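# Heat the ring gear and shrink-fit it onto the flywheel

## Task

Put the ring gear over the flywheel so it sits level on the flywheel's shoulder all the way round. It can only be fitted hot. To heat it, lay it flat on the heater's pegs and press the button; it heats until the gauge needle stops at the final mark. Once lifted off it stays hot only while the returning needle is still over the marks. As soon as any part of it is around the flywheel, even slightly, it cools almost at once, whatever the gauge reads and even while you are thinking, and then locks wherever it is.

## Robot and tools

Robot: two arms, left_arm and right_arm. Each carries a sixteen-motor four-finger hand. The right arm has a right hand and the left arm has its mirror image. Base poses in the scene frame: left_arm at (-0.013, +0.342, 0) m, quat_wxyz (+1.000, 0, 0, +0.014); right_arm at (+0.021, -0.355, 0) m, quat_wxyz (+1.000, 0, 0, +0.009).

Scene frame: the origin is at table-top height, halfway between the nominal bases. +z is up, +x points out over the table, and left_arm is on the +y side. Image left and right do not match arm names. Fixed cameras and the table use the scene frame. Each arm's reported hand pose, velocities, Hand target and wrist-camera pose are in that arm's own base frame. These readings can be off by a few cm, more at long reach.

Hand point axes (right hand): +z runs along the straight fingers toward the tips. +x runs across the palm, away from the thumb. +y points out of the palm face; the palm face lies at y = -0.062. On the left hand, +x points toward the thumb. A rigid mast at the wrist (x +0.05 to +0.10, z -0.16 to -0.11, out to y +0.06; x sign flips on the left hand) can strike objects. The right elbow sags under load, so command higher than you want the hand to end up.

execute_actions(actions, cameras):
- actions is a list of actions. Each action is a table of up to 15 rows, one row per 1/30 s step. If the table is short, its last row is held until 15 steps have passed, so each action lasts 0.5 s.
- Each row is one list of 48 numbers, each in [-1, 1], covering both arms even if only one moves. Order: left dx, dy, dz, rx, ry, rz; the left hand's 16 motor goals; left current_limit; left speed. Then the same 24 for the right arm.
- dx..rz are an offset, not a pose. They are measured from that arm's Hand target at the start of the action, along that target's own axes. Every row counts from that same start, not from the previous row.
- Scale: 1.0 = 0.6 m or 180 degrees. rx, ry, rz together form one rotation vector.
- Sending the same offset again moves the arm further. A row of all-zero offsets re-requests the current target.
- Commanded orientation is clipped to within 40 degrees of the measured orientation. The arm may stop short; if so, send the remaining gap as a new offset. To end a push against something, command the target back past the hand point.

Motor numbers, in this order: index_mcp, index_abd, index_pip, index_dip, thumb_cmc, thumb_axl, thumb_mcp, thumb_ipl, middle_mcp, middle_abd, middle_pip, middle_dip, ring_mcp, ring_abd, ring_pip, ring_dip.
- Each is an absolute goal, scaled linearly between the hinge's two stops. +1 bends the fingers toward the palm and swings the thumb in front of the palm.
- Open hand: -0.75, 0, -0.58, -0.70, -0.71, -0.68, -0.23, -0.17, -0.75, 0, -0.58, -0.70, -0.75, 0, -0.58, -0.70.
- A zero is a real goal, not 'no change'. To leave a hand alone, send back its hand_goal, hand_current_limit and hand_speed.
- current_limit maps -1 to 0 mA and +1 to 550 mA (never below 11 mA). At the start it is +0.4.
- speed sets the motor rate: (speed+1)/2 of 8.5 rad/s. At the start it is -0.6. Both settings persist until changed.

Grip: a finger presses only while its goal lies past the object's surface. Any motor held at 495 mA or more for 5 s shuts down for 10 s, so do not squeeze at full limit.

cameras: names from cam_high, cam_fly, cam_gauge, cam_left_wrist, cam_right_wrist, or ["all"], or []. If left out, you get images only when actions is empty. An empty actions list returns a full status with all images.

zoom_image(camera, region): region is [x0, y0, x1, y1] in pixels of that camera's latest 896x504 image, at most 504x504 in size. Use cam_gauge to read the needle.

read_manual(section) returns only licence texts. finished_scene(scene=1) ends the scene for good, so call it only once the gear sits fitted and stable.

Results contain:
- end_effector_position (m) and end_effector_quat_wxyz in the arm's base frame.
- Hand target: the last clipped command, from which the next offsets count.
- Joint positions, velocities and torques. Torques include gravity and are noisy.
- hand_goal, hand_measured, hand_current_ma, and hand_state per motor: moving, goal, blocked or overload.
- MOTOR HOT appears from 85 °C. An OVER-TEMPERATURE FAULT at 100 °C drops the arm for 30 to 60 s.

The scene keeps running while you think, so plan before acting.

Order of work:
1. Grasp the ring gear.
2. Lay it flat on the heater's pegs.
3. Press the button.
4. Wait until the gauge needle stops at the last mark.
5. Lift the gear and carry it quickly and level.
6. Lower it straight and flat onto the flywheel's shoulder in one go. Any slight overlap freezes it in place, so align it before it touches.

Avoid dropping parts, releasing parts while they move, hitting or hard-pushing anything, letting anything fall off the table, contact between the two hands, and long stretched-out holds that heat the motors.

Each tool is called in YAML: its name, and indented under it one key for each argument.

## Session

execute_actions:
  actions: []

Scene clock: 0.00 s.
left_arm: end_effector_position=(+0.7839, +0.3085, +0.3421) hand_goal=(-0.754, +0.000, -0.576, -0.696, -0.714, -0.678, -0.226, -0.168, -0.754, +0.000, -0.576, -0.696, -0.754, +0.000, -0.576, -0.696) hand_measured=(-0.754, +0.000, -0.576, -0.696, -0.714, -0.678, -0.226, -0.168, -0.754, +0.000, -0.576, -0.696, -0.754, +0.000, -0.576, -0.696) hand_current_ma=(+0, +0, +0, +0, +0, +0, +0, +0, +0, +0, +0, +0, +0, +0, +0, +0) hand_state=(goal, goal, goal, goal, goal, goal, goal, goal, goal, goal, goal, goal, goal, goal, goal, goal) hand_current_limit=0.40 hand_speed=-0.60 end_effector_quat_wxyz=(+0.403, +0.690, +0.531, +0.281) | right_arm: end_effector_position=(+0.5982, +0.4903, +0.4016) hand_goal=(-0.754, +0.000, -0.576, -0.696, -0.714, -0.678, -0.226, -0.168, -0.754, +0.000, -0.576, -0.696, -0.754, +0.000, -0.576, -0.696) hand_measured=(-0.754, +0.000, -0.576, -0.696, -0.714, -0.678, -0.226, -0.168, -0.754, +0.000, -0.576, -0.696, -0.754, +0.000, -0.576, -0.696) hand_current_ma=(+0, +0, +0, +0, +0, +0, +0, +0, +0, +0, +0, +0, +0, +0, +0, +0) hand_state=(goal, goal, goal, goal, goal, goal, goal, goal, goal, goal, goal, goal, goal, goal, goal, goal) hand_current_limit=0.40 hand_speed=-0.60 end_effector_quat_wxyz=(+0.323, +0.686, +0.046, +0.651)
Joint positions: left_arm=[0.522 2.022 1.937 -0.645 0.682 0.467] | right_arm=[0.932 2.352 2.354 0.225 1.32 0.822]
Joint velocities: within noise
Joint torques (N m): no reading
Motor temperatures (°C): left_arm=[33 33 34 33 34 34] | right_arm=[32 34 34 35 35 36]
Heat: left arm: hottest elbow 34 °C; right arm: hottest wrist roll 36 °C.
Hand target: left_arm +0.7845, +0.3087, +0.3721; +0.406, +0.689, +0.518, +0.303 | right_arm +0.5964, +0.4878, +0.4167; +0.314, +0.683, +0.033, +0.659

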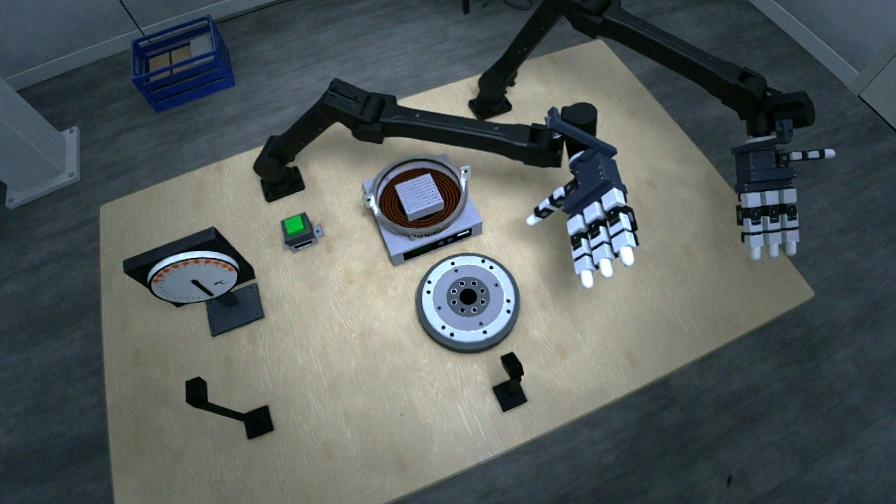

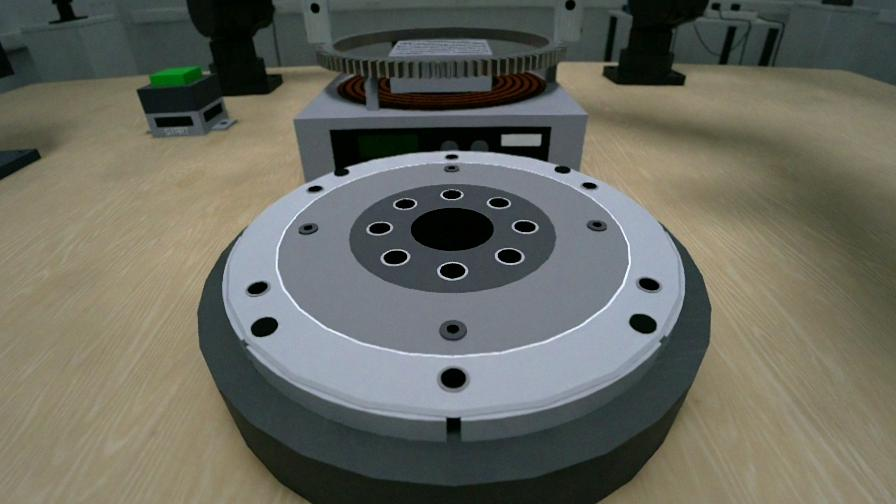

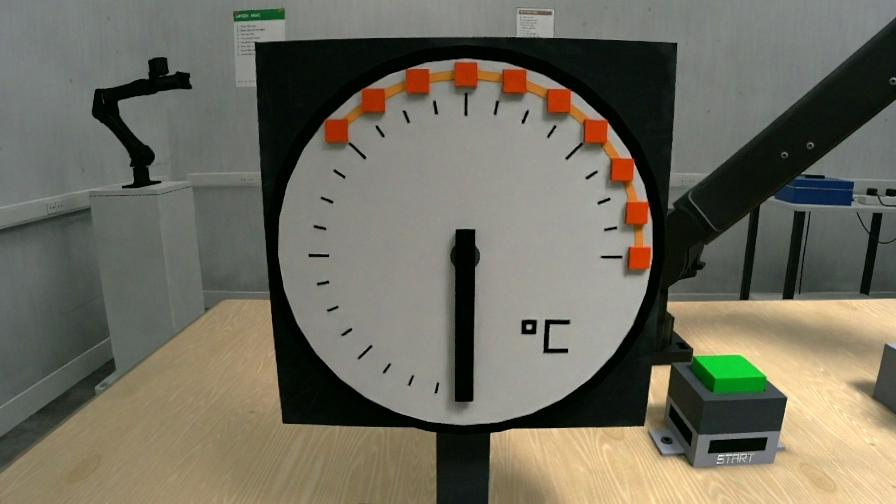

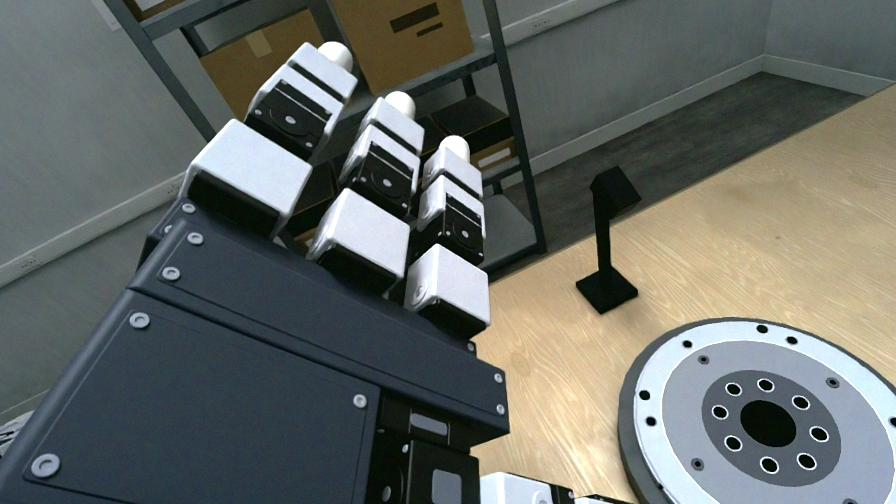

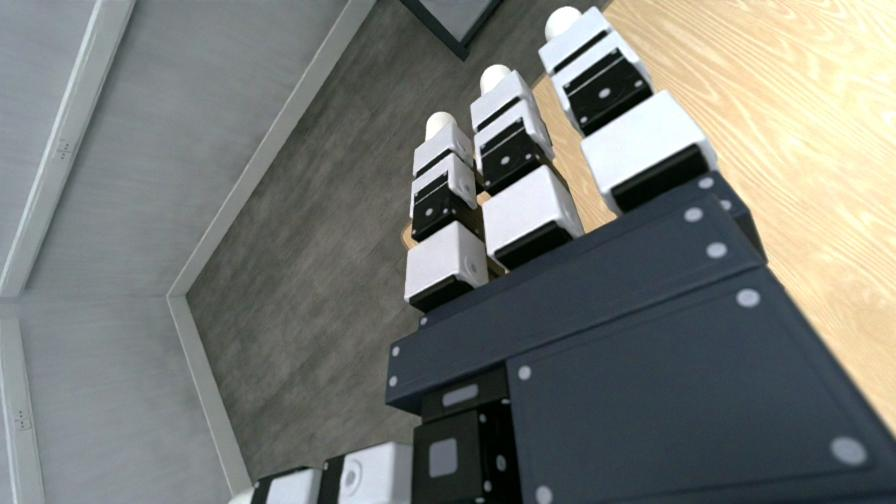

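zoom_image:
  camera: "cam_high"
  region: [340, 130, 560, 370]

zoom_image:
  camera: "cam_fly"
  region: [270, 0, 620, 200]

zoom_image:
  camera: "cam_high"
  region: [100, 150, 340, 350]

Scaled by 2.100 from the camera's 896x504 image, which has a finer 1280x720 frame.

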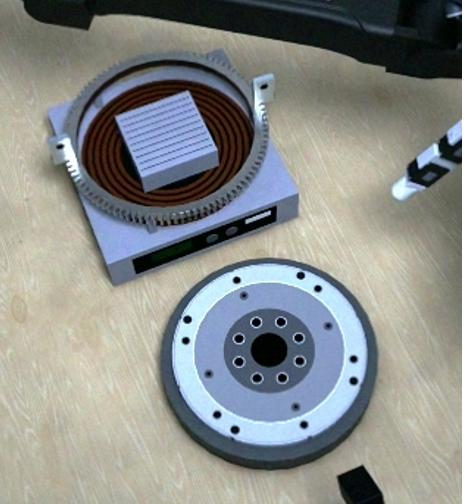

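Scaled by 1.440 from the camera's 896x504 image, which has a finer 1280x720 frame.

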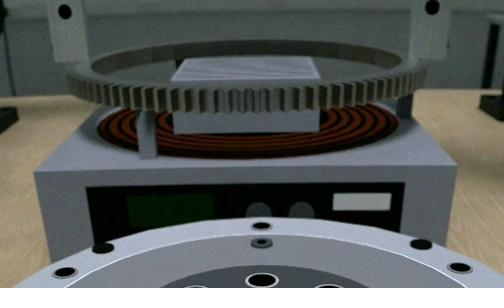

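Scaled by 2.100 from the camera's 896x504 image, which has a finer 1280x720 frame.

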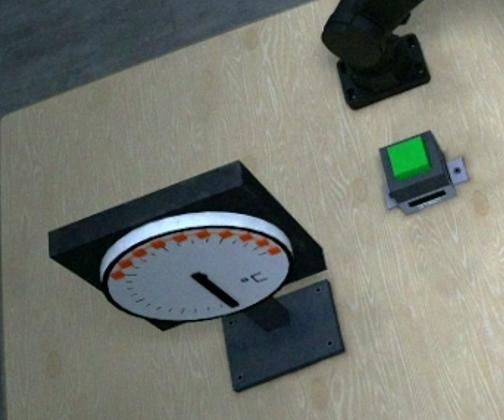

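zoom_image:
  camera: "cam_fly"
  region: [180, 300, 684, 504]

zoom_image:
  camera: "cam_high"
  region: [350, 140, 490, 250]

zoom_image:
  camera: "cam_high"
  region: [400, 240, 540, 360]

Scaled by 1.000.

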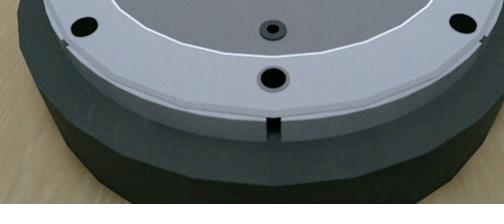

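Scaled by 3.600 from the camera's 896x504 image, which has a finer 1280x720 frame.

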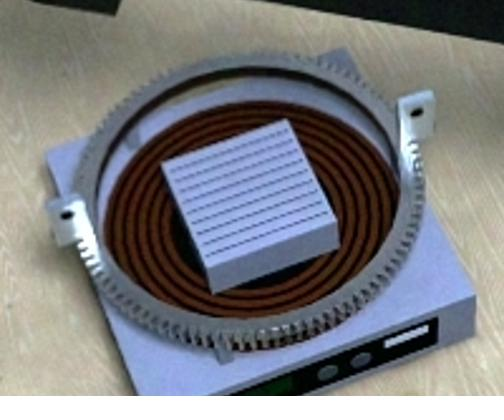

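Scaled by 3.600 from the camera's 896x504 image, which has a finer 1280x720 frame.

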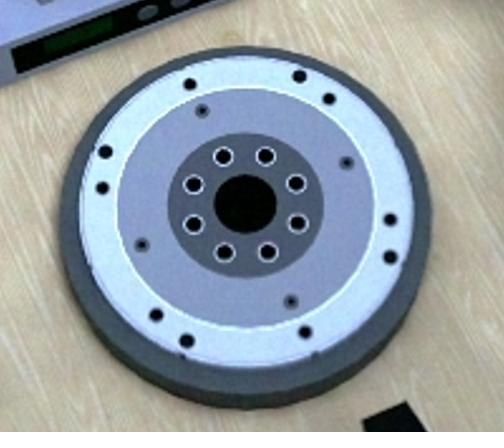

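execute_actions:
  actions:
    - [[0,0,0,0,0,0,-0.75,0,-0.58,-0.7,-0.71,-0.68,-0.23,-0.17,-0.75,0,-0.58,-0.7,-0.75,0,-0.58,-0.7,0.4,-0.6,-0.0308,0.0647,-0.0434,0.0767,0.0443,-0.0758,-0.75,0,-0.58,-0.7,-0.71,-0.68,-0.23,-0.17,-0.75,0,-0.58,-0.7,-0.75,0,-0.58,-0.7,0.4,-0.6]]
    - [[0,0,0,0,0,0,-0.75,0,-0.58,-0.7,-0.71,-0.68,-0.23,-0.17,-0.75,0,-0.58,-0.7,-0.75,0,-0.58,-0.7,0.4,-0.6,-0.0365,0.0439,-0.0614,0.0767,0.0443,-0.0758,-0.75,0,-0.58,-0.7,-0.71,-0.68,-0.23,-0.17,-0.75,0,-0.58,-0.7,-0.75,0,-0.58,-0.7,0.4,-0.6]]

Scene clock: 65.27 s.
left_arm: end_effector_position=(+0.7839, +0.3085, +0.3421) hand_goal=(-0.750, +0.000, -0.580, -0.700, -0.710, -0.680, -0.230, -0.170, -0.750, +0.000, -0.580, -0.700, -0.750, +0.000, -0.580, -0.700) hand_measured=(-0.760, +0.000, -0.580, -0.698, -0.718, -0.678, -0.226, -0.168, -0.758, +0.000, -0.580, -0.698, -0.758, +0.000, -0.580, -0.698) hand_current_ma=(-23, +0, +1, +4, -19, +5, +10, +5, -20, +0, +1, +4, -20, +0, +1, +3) hand_state=(goal, goal, goal, goal, goal, goal, goal, goal, goal, goal, goal, goal, goal, goal, goal, goal) hand_current_limit=0.40 hand_speed=-0.60 end_effector_quat_wxyz=(+0.403, +0.690, +0.531, +0.281) | right_arm: end_effector_position=(+0.5163, +0.4326, +0.4125) hand_goal=(-0.750, +0.000, -0.580, -0.700, -0.710, -0.680, -0.230, -0.170, -0.750, +0.000, -0.580, -0.700, -0.750, +0.000, -0.580, -0.700) hand_measured=(-0.758, -0.002, -0.580, -0.698, -0.716, -0.678, -0.228, -0.168, -0.756, -0.002, -0.580, -0.698, -0.758, -0.002, -0.580, -0.698) hand_current_ma=(-12, -1, +0, +2, -8, +3, +2, +3, -9, -1, +0, +2, -12, -1, +0, +3) hand_state=(goal, goal, goal, goal, goal, goal, goal, goal, goal, goal, goal, goal, goal, goal, goal, goal) hand_current_limit=0.40 hand_speed=-0.60 end_effector_quat_wxyz=(+0.279, +0.618, +0.388, +0.625)
Joint positions: left_arm=[0.522 2.022 1.937 -0.645 0.682 0.467] | right_arm=[0.96 1.713 1.385 0.234 0.818 0.659]
Joint torques (N m): left_arm=[-0.09 -19.72 11.81 2.32 0.43 0.02] | right_arm=[-1.67 -15.5 6.9 2.76 -0.08 -0.09]
Motor temperatures (°C): left_arm=[33 38 40 33 34 34] | right_arm=[32 43 40 35 35 36]
Heat: left arm: hottest elbow 40 °C; right arm: hottest shoulder 43 °C.
Hand target: left_arm +0.7845, +0.3087, +0.3721; +0.406, +0.689, +0.518, +0.303 | right_arm +0.5149, +0.4289, +0.4174; +0.281, +0.614, +0.388, +0.627
Off the commanded pose: left_arm 0.030 m, 3 deg | right_arm 0.006 m, 1 deg.
Step readings (end_effector_position of left_arm | right_arm):
0: (+0.7839, +0.3085, +0.3421) | (+0.5982, +0.4903, +0.4016)
1: (+0.7839, +0.3085, +0.3421) | (+0.5983, +0.4903, +0.4010)
2: (+0.7839, +0.3085, +0.3421) | (+0.5975, +0.4891, +0.3991)
4: (+0.7839, +0.3085, +0.3421) | (+0.5899, +0.4806, +0.3914)
8: (+0.7839, +0.3085, +0.3421) | (+0.5776, +0.4676, +0.3817)
15: (+0.7839, +0.3085, +0.3421) | (+0.5640, +0.4591, +0.4039)
16: (+0.7839, +0.3085, +0.3421) | (+0.5629, +0.4583, +0.4074)
17: (+0.7839, +0.3085, +0.3421) | (+0.5613, +0.4585, +0.4085)
19: (+0.7839, +0.3085, +0.3421) | (+0.5498, +0.4513, +0.4036)
23: (+0.7839, +0.3085, +0.3421) | (+0.5295, +0.4360, +0.3968)
30: (+0.7839, +0.3085, +0.3421) | (+0.5174, +0.4313, +0.4145)

execute_actions:
  actions:
    - [[-0.0922,-0.0155,-0.0348,0.0577,-0.0637,0.0867,-0.75,0,-0.58,-0.7,-0.71,-0.68,-0.23,-0.17,-0.75,0,-0.58,-0.7,-0.75,0,-0.58,-0.7,0.4,-0.6,-0.0345,0.0188,-0.074,0.0767,0.0443,-0.0758,-0.75,0,-0.58,-0.7,-0.71,-0.68,-0.23,-0.17,-0.75,0,-0.58,-0.7,-0.75,0,-0.58,-0.7,0.4,-0.6]]
    - [[-0.0985,0.0063,-0.0147,0.0577,-0.0637,0.0867,-0.75,0,-0.58,-0.7,-0.71,-0.68,-0.23,-0.17,-0.75,0,-0.58,-0.7,-0.75,0,-0.58,-0.7,0.4,-0.6,-0.0251,-0.0071,-0.0796,0.0767,0.0443,-0.0758,-0.75,0,-0.58,-0.7,-0.71,-0.68,-0.23,-0.17,-0.75,0,-0.58,-0.7,-0.75,0,-0.58,-0.7,0.4,-0.6]]
    - [[-0.0946,0.0318,0.0014,0.0577,-0.0637,0.0867,-0.75,0,-0.58,-0.7,-0.71,-0.68,-0.23,-0.17,-0.75,0,-0.58,-0.7,-0.75,0,-0.58,-0.7,0.4,-0.6,-0.0095,-0.0304,-0.0774,0.0767,0.0443,-0.0758,-0.75,0,-0.58,-0.7,-0.71,-0.68,-0.23,-0.17,-0.75,0,-0.58,-0.7,-0.75,0,-0.58,-0.7,0.4,-0.6]]
  cameras: ["cam_high"]

Scene clock: 100.37 s.
left_arm: end_effector_position=(+0.6716, +0.1684, +0.3496) hand_goal=(-0.750, +0.000, -0.580, -0.700, -0.710, -0.680, -0.230, -0.170, -0.750, +0.000, -0.580, -0.700, -0.750, +0.000, -0.580, -0.700) hand_measured=(-0.758, +0.000, -0.580, -0.698, -0.718, -0.678, -0.226, -0.168, -0.756, +0.000, -0.580, -0.698, -0.756, +0.000, -0.580, -0.698) hand_current_ma=(-17, +0, +1, +4, -18, +5, +10, +5, -13, +0, +1, +4, -12, +0, +1, +3) hand_state=(goal, goal, goal, goal, goal, goal, goal, goal, goal, goal, goal, goal, goal, goal, goal, goal) hand_current_limit=0.40 hand_speed=-0.60 end_effector_quat_wxyz=(+0.199, +0.955, +0.173, +0.138) | right_arm: end_effector_position=(+0.3867, +0.3366, +0.3918) hand_goal=(-0.750, +0.000, -0.580, -0.700, -0.710, -0.680, -0.230, -0.170, -0.750, +0.000, -0.580, -0.700, -0.750, +0.000, -0.580, -0.700) hand_measured=(-0.760, -0.002, -0.580, -0.698, -0.718, -0.678, -0.228, -0.168, -0.758, -0.002, -0.580, -0.698, -0.760, -0.002, -0.580, -0.698) hand_current_ma=(-18, -1, +0, +2, -11, +3, +2, +2, -13, -1, +0, +2, -17, -1, +0, +2) hand_state=(goal, goal, goal, goal, goal, goal, goal, goal, goal, goal, goal, goal, goal, goal, goal, goal) hand_current_limit=0.40 hand_speed=-0.60 end_effector_quat_wxyz=(+0.157, +0.371, +0.815, +0.417)
Joint positions: left_arm=[0.472 2.059 2.328 -1.677 0.464 1.645] | right_arm=[0.766 1.022 0.984 -0.61 -0.014 0.056]
Joint torques (N m): left_arm=[0.32 -17.9 12.97 0.64 0.44 0.06] | right_arm=[-1.79 -4.78 11.54 2.21 -0.11 -0.08]
Heat: left arm: hottest elbow 42 °C; right arm: hottest shoulder 42 °C.
Hand target: left_arm +0.6725, +0.1683, +0.3788; +0.193, +0.969, +0.131, +0.082 | right_arm +0.3930, +0.3402, +0.4187; +0.165, +0.365, +0.810, +0.428
Off the commanded pose: left_arm 0.029 m, 8 deg | right_arm 0.028 m, 2 deg.
joint sent to its limit (left arm) — joint 4 (wrist pitch), lower limit. The joint targets are off in orientation, not in position.
Step readings (end_effector_position of left_arm | right_arm):
0: (+0.7839, +0.3085, +0.3421) | (+0.5163, +0.4326, +0.4126)
1: (+0.7838, +0.3080, +0.3421) | (+0.5163, +0.4336, +0.4117)
2: (+0.7826, +0.3047, +0.3407) | (+0.5151, +0.4363, +0.4092)
4: (+0.7761, +0.2931, +0.3357) | (+0.5052, +0.4338, +0.3970)
8: (+0.7620, +0.2735, +0.3229) | (+0.4830, +0.4154, +0.3880)
15: (+0.7476, +0.2565, +0.3291) | (+0.4719, +0.4026, +0.4246)
16: (+0.7465, +0.2553, +0.3332) | (+0.4715, +0.4027, +0.4259)
17: (+0.7444, +0.2530, +0.3361) | (+0.4697, +0.4058, +0.4237)
19: (+0.7364, +0.2455, +0.3375) | (+0.4604, +0.4032, +0.4105)
23: (+0.7186, +0.2309, +0.3360) | (+0.4391, +0.3837, +0.3973)
30: (+0.7056, +0.2190, +0.3626) | (+0.4316, +0.3682, +0.4155)
31: (+0.7047, +0.2183, +0.3653) | (+0.4314, +0.3690, +0.4137)
32: (+0.7024, +0.2168, +0.3647) | (+0.4295, +0.3718, +0.4097)
34: (+0.6924, +0.2110, +0.3590) | (+0.4201, +0.3715, +0.3990)
38: (+0.6779, +0.1956, +0.3522) | (+0.3988, +0.3529, +0.4013)
45: (+0.6733, +0.1729, +0.3502) | (+0.3894, +0.3338, +0.3999)
Images, in order (width x height): cam_high 896x504.

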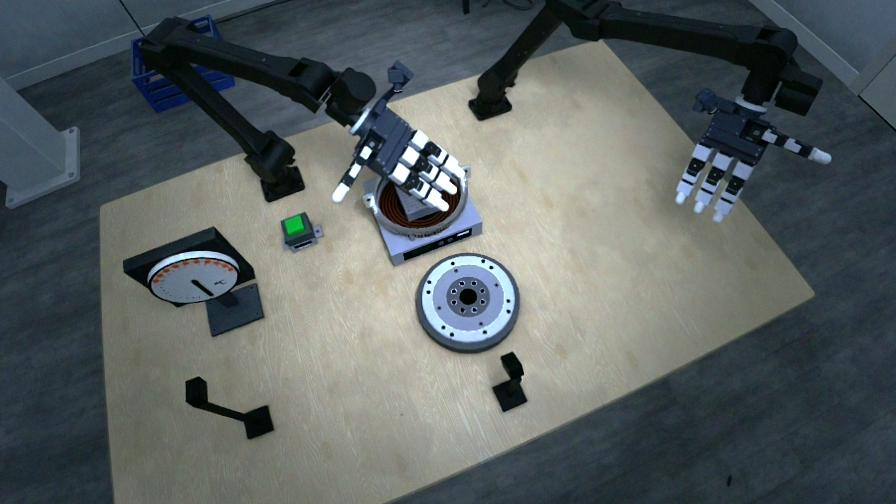

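execute_actions:
  actions:
    - [[-0.081,0.0571,0.011,0,0,0,-0.75,0,-0.58,-0.7,-0.71,-0.68,-0.23,-0.17,-0.75,0,-0.58,-0.7,-0.75,0,-0.58,-0.7,0.4,-0.6,0.0102,-0.048,-0.0678,0.0767,0.0443,-0.0758,-0.75,0,-0.58,-0.7,-0.71,-0.68,-0.23,-0.17,-0.75,0,-0.58,-0.7,-0.75,0,-0.58,-0.7,0.4,-0.6]]
    - [[-0.081,0.0571,0.011,0,0,0,-0.75,0,-0.58,-0.7,-0.71,-0.68,-0.23,-0.17,-0.75,0,-0.58,-0.7,-0.75,0,-0.58,-0.7,0.4,-0.6,0.0314,-0.0576,-0.052,0.0767,0.0443,-0.0758,-0.75,0,-0.58,-0.7,-0.71,-0.68,-0.23,-0.17,-0.75,0,-0.58,-0.7,-0.75,0,-0.58,-0.7,0.4,-0.6]]
    - [[-0.081,0.0571,0.011,0,0,0,-0.75,0,-0.58,-0.7,-0.71,-0.68,-0.23,-0.17,-0.75,0,-0.58,-0.7,-0.75,0,-0.58,-0.7,0.4,-0.6,0.0512,-0.0579,-0.0321,0.0767,0.0443,-0.0758,-0.75,0,-0.58,-0.7,-0.71,-0.68,-0.23,-0.17,-0.75,0,-0.58,-0.7,-0.75,0,-0.58,-0.7,0.4,-0.6]]
  cameras: ["cam_high", "cam_right_wrist"]

Scene clock: 112.70 s.
left_arm: end_effector_position=(+0.5638, +0.0280, +0.3785) hand_goal=(-0.750, +0.000, -0.580, -0.700, -0.710, -0.680, -0.230, -0.170, -0.750, +0.000, -0.580, -0.700, -0.750, +0.000, -0.580, -0.700) hand_measured=(-0.756, +0.000, -0.580, -0.698, -0.718, -0.678, -0.226, -0.168, -0.756, +0.000, -0.580, -0.698, -0.756, +0.000, -0.580, -0.698) hand_current_ma=(-14, +0, +1, +4, -14, +5, +10, +5, -11, +0, +1, +4, -11, +0, +1, +3) hand_state=(goal, goal, goal, goal, goal, goal, goal, goal, goal, goal, goal, goal, goal, goal, goal, goal) hand_current_limit=0.40 hand_speed=-0.60 end_effector_quat_wxyz=(+0.195, +0.969, +0.127, +0.079) | right_arm: end_effector_position=(+0.2657, +0.2519, +0.3926) hand_goal=(-0.750, +0.000, -0.580, -0.700, -0.710, -0.680, -0.230, -0.170, -0.750, +0.000, -0.580, -0.700, -0.750, +0.000, -0.580, -0.700) hand_measured=(-0.754, -0.002, -0.580, -0.698, -0.716, -0.678, -0.228, -0.168, -0.752, -0.002, -0.580, -0.698, -0.754, -0.002, -0.580, -0.698) hand_current_ma=(-5, -1, +0, +2, -10, +3, +4, +2, -3, -1, +0, +2, -4, -1, +0, +2) hand_state=(goal, goal, goal, goal, goal, goal, goal, goal, goal, goal, goal, goal, goal, goal, goal, goal) hand_current_limit=0.40 hand_speed=-0.60 end_effector_quat_wxyz=(+0.036, +0.020, +0.990, +0.138)
Joint positions: left_arm=[0.316 1.687 1.886 -1.681 0.414 1.607] | right_arm=[0.502 1.018 1.333 -1.682 -0.202 -1.007]
Joint torques (N m): left_arm=[-0.09 -13.22 8.38 0.72 0.4 -0.21] | right_arm=[-0.97 -3.37 10.93 0.54 -0.23 0.02]
Heat: left arm: hottest elbow 43 °C; right arm: hottest elbow 43 °C.
Hand target: left_arm +0.5608, +0.0280, +0.3857; +0.193, +0.969, +0.131, +0.082 | right_arm +0.2709, +0.2519, +0.4199; +0.000, +0.007, +0.995, +0.103
Off the commanded pose: left_arm 0.008 m, 1 deg | right_arm 0.028 m, 6 deg.
joint sent to its limit (left arm) — joint 4 (wrist pitch), lower limit. The joint targets still meet the commanded pose.
joint sent to its limit (right arm) — joint 4 (wrist pitch), lower limit. The joint targets are off in orientation, not in position.
Step readings (end_effector_position of left_arm | right_arm):
0: (+0.6715, +0.1684, +0.3496) | (+0.3867, +0.3366, +0.3918)
1: (+0.6715, +0.1684, +0.3495) | (+0.3859, +0.3373, +0.3909)
2: (+0.6713, +0.1676, +0.3492) | (+0.3827, +0.3384, +0.3879)
4: (+0.6666, +0.1637, +0.3468) | (+0.3713, +0.3347, +0.3754)
8: (+0.6532, +0.1471, +0.3500) | (+0.3543, +0.3129, +0.3637)
15: (+0.6427, +0.1249, +0.3720) | (+0.3483, +0.3046, +0.3869)
16: (+0.6417, +0.1237, +0.3735) | (+0.3468, +0.3051, +0.3891)
17: (+0.6388, +0.1212, +0.3730) | (+0.3430, +0.3043, +0.3894)
19: (+0.6290, +0.1146, +0.3677) | (+0.3310, +0.2982, +0.3855)
23: (+0.6130, +0.0961, +0.3627) | (+0.3154, +0.2800, +0.3841)
30: (+0.6041, +0.0766, +0.3720) | (+0.3084, +0.2760, +0.3982)
31: (+0.6035, +0.0761, +0.3725) | (+0.3075, +0.2767, +0.3978)
32: (+0.6009, +0.0738, +0.3718) | (+0.3052, +0.2750, +0.3955)
34: (+0.5915, +0.0683, +0.3663) | (+0.2946, +0.2675, +0.3895)
38: (+0.5746, +0.0480, +0.3643) | (+0.2790, +0.2536, +0.3873)
45: (+0.5650, +0.0282, +0.3792) | (+0.2696, +0.2512, +0.3927)
Images, in order (width x height): cam_high 896x504, cam_right_wrist 896x504.

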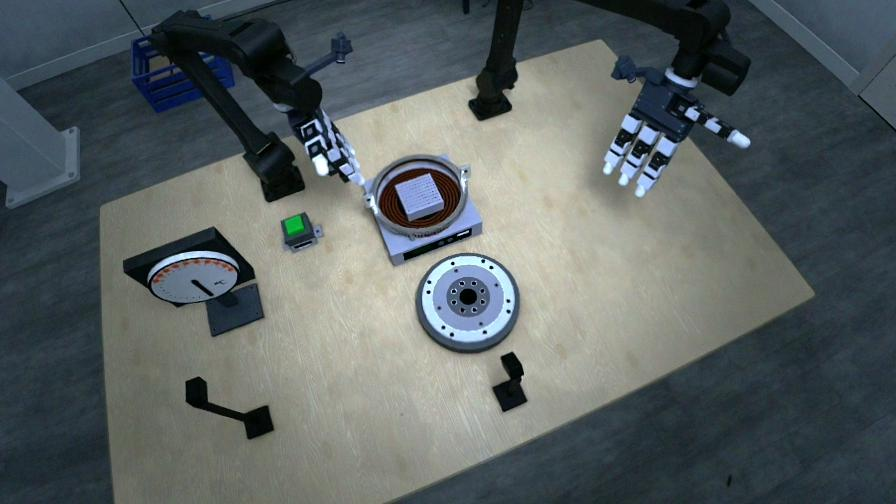

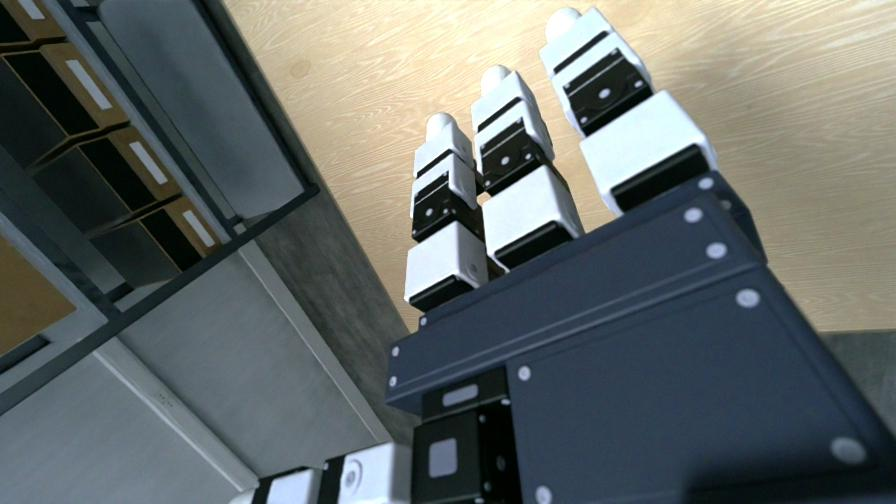

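execute_actions:
  actions:
    - [[-0.081,0.0571,0.011,0,0,0,-0.75,0,-0.58,-0.7,-0.71,-0.68,-0.23,-0.17,-0.75,0,-0.58,-0.7,-0.75,0,-0.58,-0.7,0.4,-0.6,0,-0.0139,0.065,0,0,0,-0.75,0,-0.58,-0.7,-0.71,-0.68,-0.23,-0.17,-0.75,0,-0.58,-0.7,-0.75,0,-0.58,-0.7,0.4,-0.6]]
    - [[-0.081,0.0571,0.011,0,0,0,-0.75,0,-0.58,-0.7,-0.71,-0.68,-0.23,-0.17,-0.75,0,-0.58,-0.7,-0.75,0,-0.58,-0.7,0.4,-0.6,0,-0.0139,0.065,0,0,0,-0.75,0,-0.58,-0.7,-0.71,-0.68,-0.23,-0.17,-0.75,0,-0.58,-0.7,-0.75,0,-0.58,-0.7,0.4,-0.6]]
    - [[-0.081,0.0571,0.011,0.0289,-0.0319,0.0434,-0.75,0,-0.58,-0.7,-0.71,-0.68,-0.23,-0.17,-0.75,0,-0.58,-0.7,-0.75,0,-0.58,-0.7,0.4,-0.6,0,0,0,0,0,0,-0.75,0,-0.58,-0.7,-0.71,-0.68,-0.23,-0.17,-0.75,0,-0.58,-0.7,-0.75,0,-0.58,-0.7,0.4,-0.6]]
    - [[-0.0711,0.069,0.0121,0.0289,-0.0319,0.0434,-0.75,0,-0.58,-0.7,-0.71,-0.68,-0.23,-0.17,-0.75,0,-0.58,-0.7,-0.75,0,-0.58,-0.7,0.4,-0.6,0,0,0,0,0,0,-0.75,0,-0.58,-0.7,-0.71,-0.68,-0.23,-0.17,-0.75,0,-0.58,-0.7,-0.75,0,-0.58,-0.7,0.4,-0.6]]
  cameras: ["cam_high", "cam_right_wrist", "cam_left_wrist"]

Scene clock: 136.83 s.
left_arm: end_effector_position=(+0.4150, -0.1603, +0.3926) hand_goal=(-0.750, +0.000, -0.580, -0.700, -0.710, -0.680, -0.230, -0.170, -0.750, +0.000, -0.580, -0.700, -0.750, +0.000, -0.580, -0.700) hand_measured=(-0.752, +0.000, -0.580, -0.698, -0.714, -0.678, -0.226, -0.168, -0.752, +0.000, -0.580, -0.698, -0.752, +0.000, -0.580, -0.698) hand_current_ma=(-4, +0, +1, +4, -6, +5, +10, +5, -3, +0, +1, +4, -3, +0, +1, +3) hand_state=(goal, goal, goal, goal, goal, goal, goal, goal, goal, goal, goal, goal, goal, goal, goal, goal) hand_current_limit=0.40 hand_speed=-0.60 end_effector_quat_wxyz=(+0.124, +0.990, -0.006, +0.060) | right_arm: end_effector_position=(+0.2671, +0.2515, +0.3441) hand_goal=(-0.750, +0.000, -0.580, -0.700, -0.710, -0.680, -0.230, -0.170, -0.750, +0.000, -0.580, -0.700, -0.750, +0.000, -0.580, -0.700) hand_measured=(-0.754, -0.002, -0.580, -0.698, -0.716, -0.678, -0.228, -0.168, -0.752, -0.002, -0.580, -0.698, -0.754, -0.002, -0.580, -0.698) hand_current_ma=(-5, -1, +0, +2, -9, +3, +4, +2, -3, -1, +0, +2, -4, -1, +0, +2) hand_state=(goal, goal, goal, goal, goal, goal, goal, goal, goal, goal, goal, goal, goal, goal, goal, goal) hand_current_limit=0.40 hand_speed=-0.60 end_effector_quat_wxyz=(-0.003, +0.010, +0.995, +0.104)
Joint positions: left_arm=[-0.092 1.324 1.575 -1.678 0.237 1.472] | right_arm=[0.502 1.059 1.26 -1.673 -0.183 -1.04]
Joint torques (N m): left_arm=[0.73 -8.47 8.18 0.44 0.16 0.04] | right_arm=[-2.26 -5.01 6.22 1.54 -0.23 -0.01]
Motor temperatures (°C): left_arm=[33 38 42 33 34 34] | right_arm=[32 38 43 35 35 35]
Heat: left arm: hottest elbow 42 °C; right arm: hottest elbow 43 °C.
Hand target: left_arm +0.4119, -0.1591, +0.3955; +0.104, +0.994, -0.014, -0.001 | right_arm +0.2708, +0.2517, +0.3401; +0.000, +0.007, +0.995, +0.103
Off the commanded pose: left_arm 0.004 m, 8 deg | right_arm 0.005 m, 0 deg.
joint sent to its limit (left arm) — joint 4 (wrist pitch), lower limit. The joint targets are off in orientation, not in position.
Step readings (end_effector_position of left_arm | right_arm):
0: (+0.5638, +0.0280, +0.3785) | (+0.2657, +0.2520, +0.3926)
1: (+0.5638, +0.0280, +0.3780) | (+0.2657, +0.2519, +0.3926)
2: (+0.5619, +0.0260, +0.3763) | (+0.2657, +0.2517, +0.3924)
4: (+0.5535, +0.0208, +0.3688) | (+0.2663, +0.2516, +0.3913)
8: (+0.5325, -0.0021, +0.3640) | (+0.2687, +0.2529, +0.3869)
15: (+0.5217, -0.0204, +0.3841) | (+0.2705, +0.2541, +0.3835)
16: (+0.5213, -0.0204, +0.3851) | (+0.2704, +0.2541, +0.3835)
17: (+0.5201, -0.0223, +0.3845) | (+0.2702, +0.2538, +0.3821)
19: (+0.5125, -0.0268, +0.3780) | (+0.2685, +0.2526, +0.3738)
23: (+0.4919, -0.0512, +0.3720) | (+0.2650, +0.2503, +0.3514)
30: (+0.4838, -0.0670, +0.3864) | (+0.2670, +0.2514, +0.3440)
31: (+0.4838, -0.0668, +0.3866) | (+0.2671, +0.2515, +0.3440)
32: (+0.4827, -0.0673, +0.3847) | (+0.2671, +0.2515, +0.3440)
34: (+0.4777, -0.0700, +0.3791) | (+0.2671, +0.2515, +0.3440)
38: (+0.4634, -0.0960, +0.3760) | (+0.2671, +0.2515, +0.3441)
45: (+0.4533, -0.1129, +0.3797) | (+0.2671, +0.2515, +0.3441)
46: (+0.4532, -0.1126, +0.3797) | (+0.2671, +0.2515, +0.3441)
47: (+0.4522, -0.1133, +0.3784) | (+0.2671, +0.2515, +0.3441)
49: (+0.4477, -0.1169, +0.3762) | (+0.2671, +0.2515, +0.3441)
53: (+0.4290, -0.1447, +0.3814) | (+0.2671, +0.2515, +0.3441)
60: (+0.4150, -0.1604, +0.3929) | (+0.2671, +0.2515, +0.3441)
Images, in order (width x height): cam_high 896x504, cam_left_wrist 896x504, cam_right_wrist 896x504.

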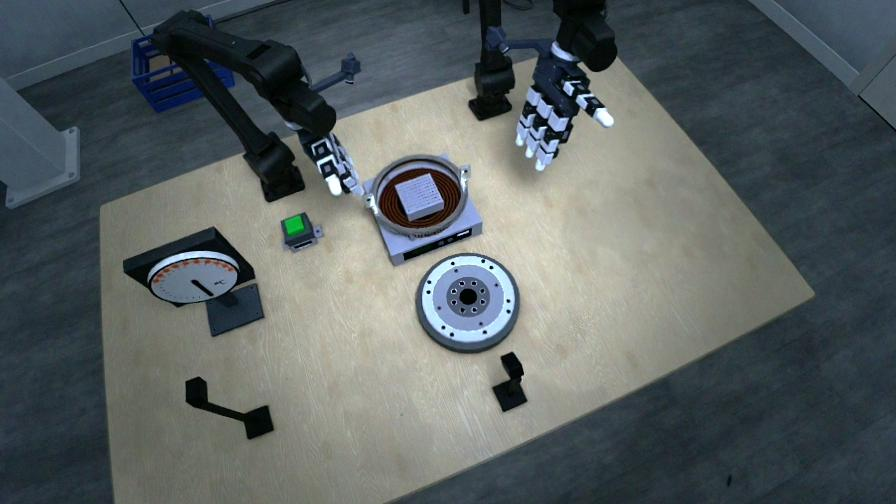

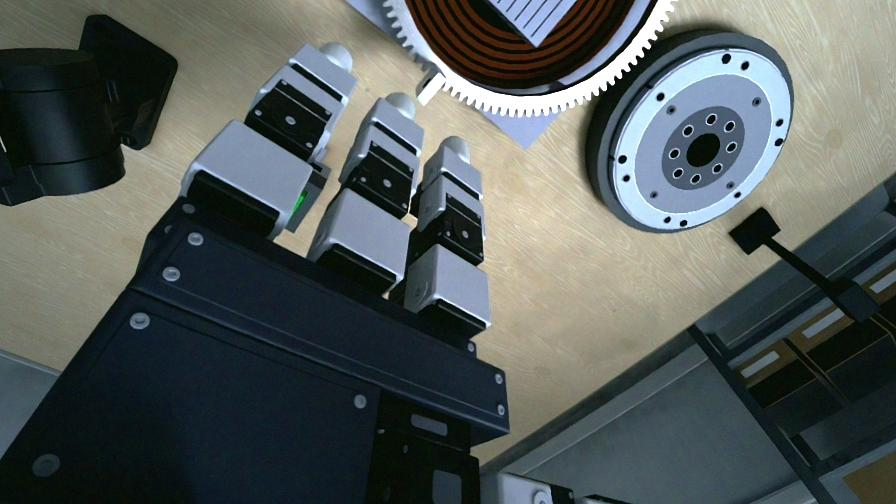

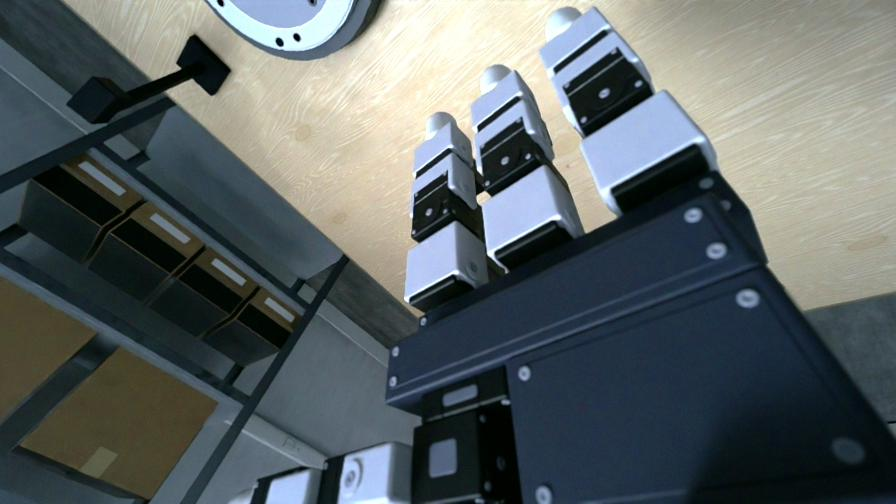

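execute_actions:
  actions:
    - [[-0.045,0.0532,0.0347,0,0,0,-0.75,0,-0.58,-0.7,-0.71,-0.68,-0.23,-0.17,-0.75,0,-0.58,-0.7,-0.75,0,-0.58,-0.7,0.4,-0.6,0,0,0,0,0,0,-0.75,0,-0.58,-0.7,-0.71,-0.68,-0.23,-0.17,-0.75,0,-0.58,-0.7,-0.75,0,-0.58,-0.7,0.4,-0.6]]
    - [[-0.045,0.0532,0.0347,0,0,0,-0.75,0,-0.58,-0.7,-0.71,-0.68,-0.23,-0.17,-0.75,0,-0.58,-0.7,-0.75,0,-0.58,-0.7,0.4,-0.6,0,0,0,0,0,0,-0.75,0,-0.58,-0.7,-0.71,-0.68,-0.23,-0.17,-0.75,0,-0.58,-0.7,-0.75,0,-0.58,-0.7,0.4,-0.6]]
    - [[-0.045,0.0532,0.0347,0,0,0,-0.75,0,-0.58,-0.7,-0.71,-0.68,-0.23,-0.17,-0.75,0,-0.58,-0.7,-0.75,0,-0.58,-0.7,0.4,-0.6,0,0,0,0,0,0,-0.75,0,-0.58,-0.7,-0.71,-0.68,-0.23,-0.17,-0.75,0,-0.58,-0.7,-0.75,0,-0.58,-0.7,0.4,-0.6]]
    - [[-0.045,0.0532,0.0347,0,0,0,-0.75,0,-0.58,-0.7,-0.71,-0.68,-0.23,-0.17,-0.75,0,-0.58,-0.7,-0.75,0,-0.58,-0.7,0.4,-0.6,0,0,0,0,0,0,-0.75,0,-0.58,-0.7,-0.71,-0.68,-0.23,-0.17,-0.75,0,-0.58,-0.7,-0.75,0,-0.58,-0.7,0.4,-0.6]]
  cameras: ["cam_high", "cam_fly", "cam_right_wrist", "cam_left_wrist"]

Scene clock: 153.80 s.
left_arm: end_effector_position=(+0.2996, -0.2977, +0.3328) hand_goal=(-0.750, +0.000, -0.580, -0.700, -0.710, -0.680, -0.230, -0.170, -0.750, +0.000, -0.580, -0.700, -0.750, +0.000, -0.580, -0.700) hand_measured=(-0.752, +0.000, -0.580, -0.698, -0.712, -0.678, -0.226, -0.168, -0.752, +0.000, -0.580, -0.698, -0.752, +0.000, -0.580, -0.698) hand_current_ma=(-2, +0, +1, +4, -3, +5, +10, +5, -2, +0, +1, +4, -2, +0, +1, +3) hand_state=(goal, goal, goal, goal, goal, goal, goal, goal, goal, goal, goal, goal, goal, goal, goal, goal) hand_current_limit=0.40 hand_speed=-0.60 end_effector_quat_wxyz=(+0.098, +0.995, -0.017, -0.015) | right_arm: end_effector_position=(+0.2671, +0.2515, +0.3441) hand_goal=(-0.750, +0.000, -0.580, -0.700, -0.710, -0.680, -0.230, -0.170, -0.750, +0.000, -0.580, -0.700, -0.750, +0.000, -0.580, -0.700) hand_measured=(-0.754, -0.002, -0.580, -0.698, -0.716, -0.678, -0.228, -0.168, -0.752, -0.002, -0.580, -0.698, -0.754, -0.002, -0.580, -0.698) hand_current_ma=(-5, -1, +0, +2, -9, +3, +4, +2, -3, -1, +0, +2, -4, -1, +0, +2) hand_state=(goal, goal, goal, goal, goal, goal, goal, goal, goal, goal, goal, goal, goal, goal, goal, goal) hand_current_limit=0.40 hand_speed=-0.60 end_effector_quat_wxyz=(-0.003, +0.010, +0.995, +0.104)
Joint positions: left_arm=[-0.562 1.214 1.35 -1.63 0.182 1.036] | right_arm=[0.502 1.059 1.26 -1.673 -0.183 -1.04]
Joint torques (N m): left_arm=[-0.97 -7.24 8.32 1.39 0.15 -0.16] | right_arm=[-1.2 -3.6 6.58 1.63 -0.19 0]
Heat: left arm: hottest elbow 43 °C; right arm: hottest elbow 42 °C.
Hand target: left_arm +0.2998, -0.2981, +0.3404; +0.104, +0.994, -0.014, -0.002 | right_arm +0.2708, +0.2517, +0.3401; +0.000, +0.007, +0.995, +0.103
Off the commanded pose: left_arm 0.008 m, 2 deg | right_arm 0.005 m, 0 deg.
Step readings (end_effector_position of left_arm | right_arm):
0: (+0.4150, -0.1603, +0.3926) | (+0.2671, +0.2515, +0.3441)
1: (+0.4149, -0.1602, +0.3923) | (+0.2671, +0.2515, +0.3441)
2: (+0.4139, -0.1614, +0.3909) | (+0.2671, +0.2515, +0.3441)
4: (+0.4085, -0.1652, +0.3838) | (+0.2671, +0.2515, +0.3441)
8: (+0.3937, -0.1850, +0.3734) | (+0.2671, +0.2515, +0.3441)
15: (+0.3884, -0.1953, +0.3735) | (+0.2671, +0.2515, +0.3441)
16: (+0.3882, -0.1953, +0.3738) | (+0.2671, +0.2515, +0.3441)
17: (+0.3872, -0.1964, +0.3730) | (+0.2671, +0.2515, +0.3441)
19: (+0.3812, -0.2006, +0.3682) | (+0.2671, +0.2515, +0.3441)
23: (+0.3641, -0.2208, +0.3615) | (+0.2671, +0.2515, +0.3441)
30: (+0.3592, -0.2305, +0.3613) | (+0.2671, +0.2515, +0.3441)
31: (+0.3595, -0.2304, +0.3611) | (+0.2671, +0.2515, +0.3441)
32: (+0.3584, -0.2315, +0.3602) | (+0.2671, +0.2515, +0.3441)
34: (+0.3526, -0.2359, +0.3550) | (+0.2671, +0.2515, +0.3441)
38: (+0.3334, -0.2558, +0.3475) | (+0.2671, +0.2515, +0.3441)
45: (+0.3280, -0.2643, +0.3469) | (+0.2671, +0.2515, +0.3441)
46: (+0.3281, -0.2642, +0.3466) | (+0.2671, +0.2515, +0.3441)
47: (+0.3271, -0.2656, +0.3459) | (+0.2671, +0.2515, +0.3441)
49: (+0.3220, -0.2705, +0.3409) | (+0.2671, +0.2515, +0.3441)
53: (+0.3010, -0.2896, +0.3332) | (+0.2671, +0.2515, +0.3441)
60: (+0.2976, -0.2980, +0.3329) | (+0.2671, +0.2515, +0.3441)
Images, in order (width x height): cam_high 896x504, cam_fly 896x504, cam_left_wrist 896x504, cam_right_wrist 896x504.

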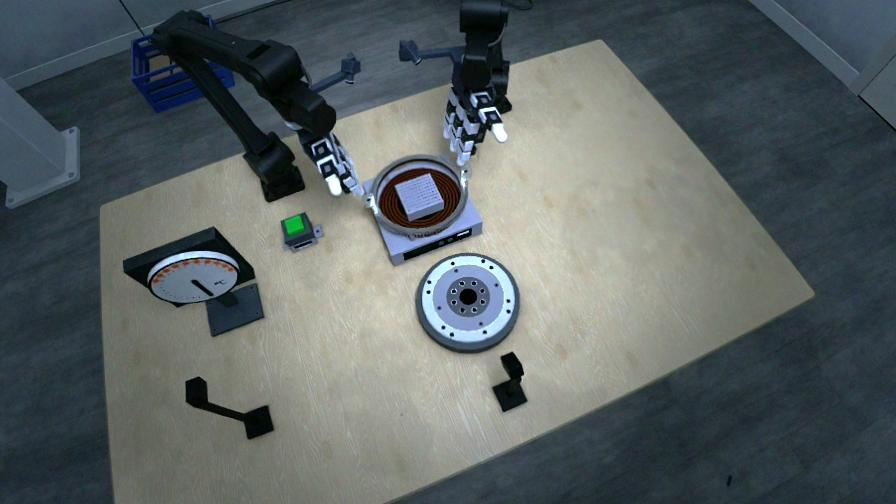

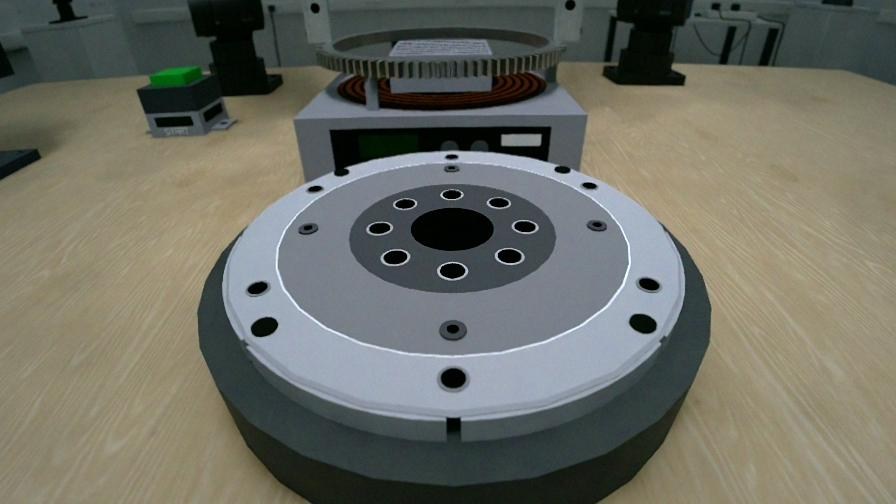

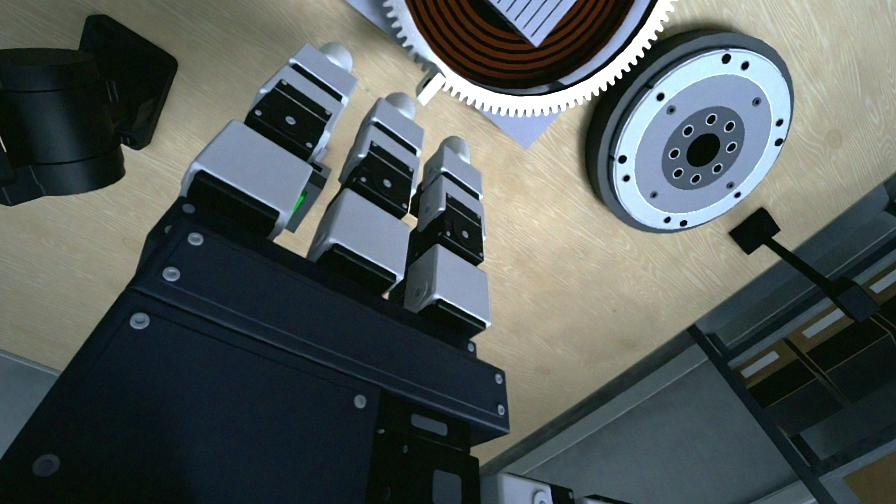

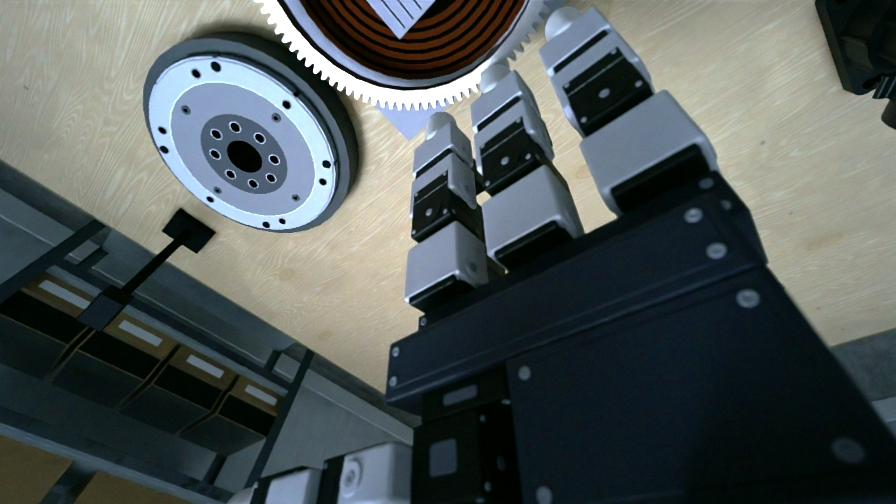

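zoom_image:
  camera: "cam_left_wrist"
  region: [320, 0, 560, 180]

zoom_image:
  camera: "cam_right_wrist"
  region: [340, 0, 620, 180]

zoom_image:
  camera: "cam_high"
  region: [290, 110, 520, 250]

Scaled by 2.100 from the camera's 896x504 image, which has a finer 1280x720 frame.

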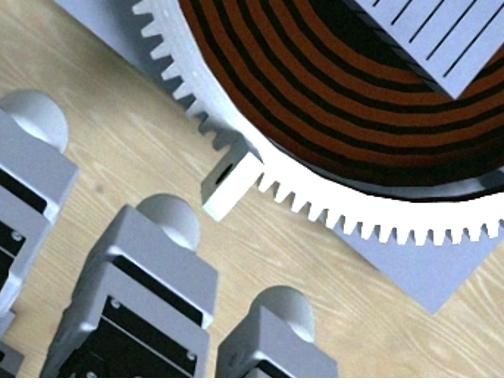

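Scaled by 1.800 from the camera's 896x504 image, which has a finer 1280x720 frame.

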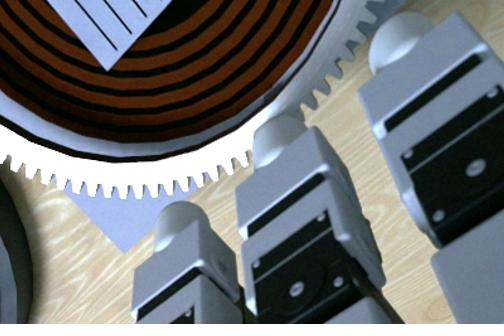

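Scaled by 2.191 from the camera's 896x504 image, which has a finer 1280x720 frame.

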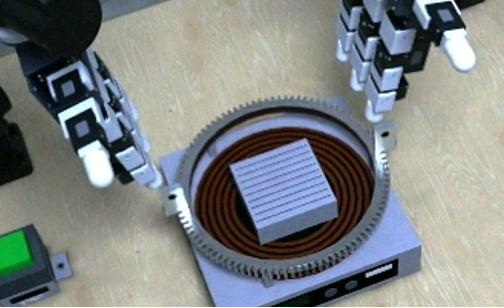

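zoom_image:
  camera: "cam_left_wrist"
  region: [380, 40, 480, 120]

zoom_image:
  camera: "cam_high"
  region: [350, 170, 400, 220]

zoom_image:
  camera: "cam_fly"
  region: [290, 0, 600, 120]

Scaled by 5.040 from the camera's 896x504 image, which has a finer 1280x720 frame.

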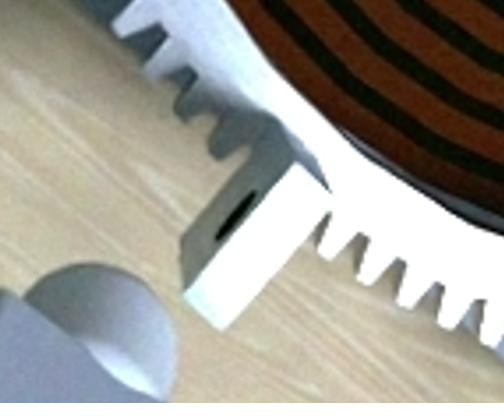

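Scaled by 10.080 from the camera's 896x504 image, which has a finer 1280x720 frame.

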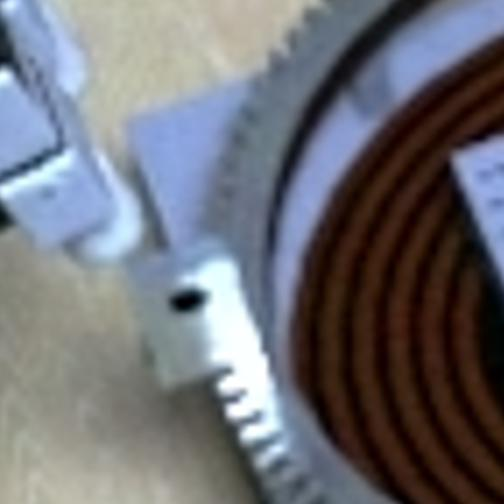

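Scaled by 1.626 from the camera's 896x504 image, which has a finer 1280x720 frame.

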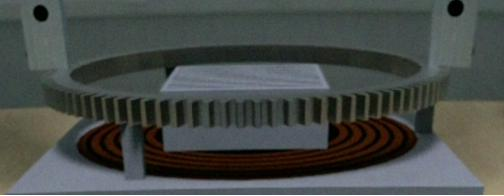

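zoom_image:
  camera: "cam_right_wrist"
  region: [440, 30, 560, 130]

zoom_image:
  camera: "cam_high"
  region: [430, 140, 490, 200]

Scaled by 4.200 from the camera's 896x504 image, which has a finer 1280x720 frame.

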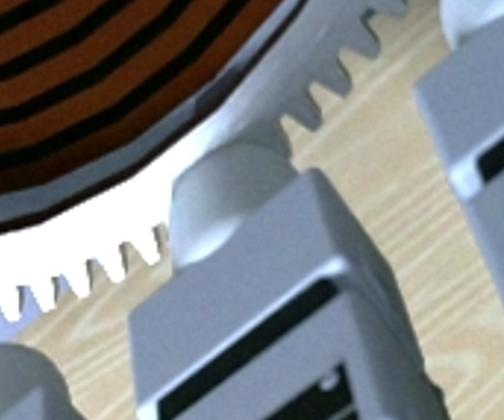

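Scaled by 8.400 from the camera's 896x504 image, which has a finer 1280x720 frame.

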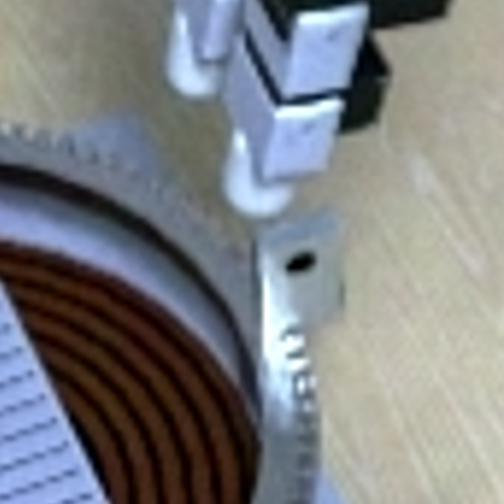

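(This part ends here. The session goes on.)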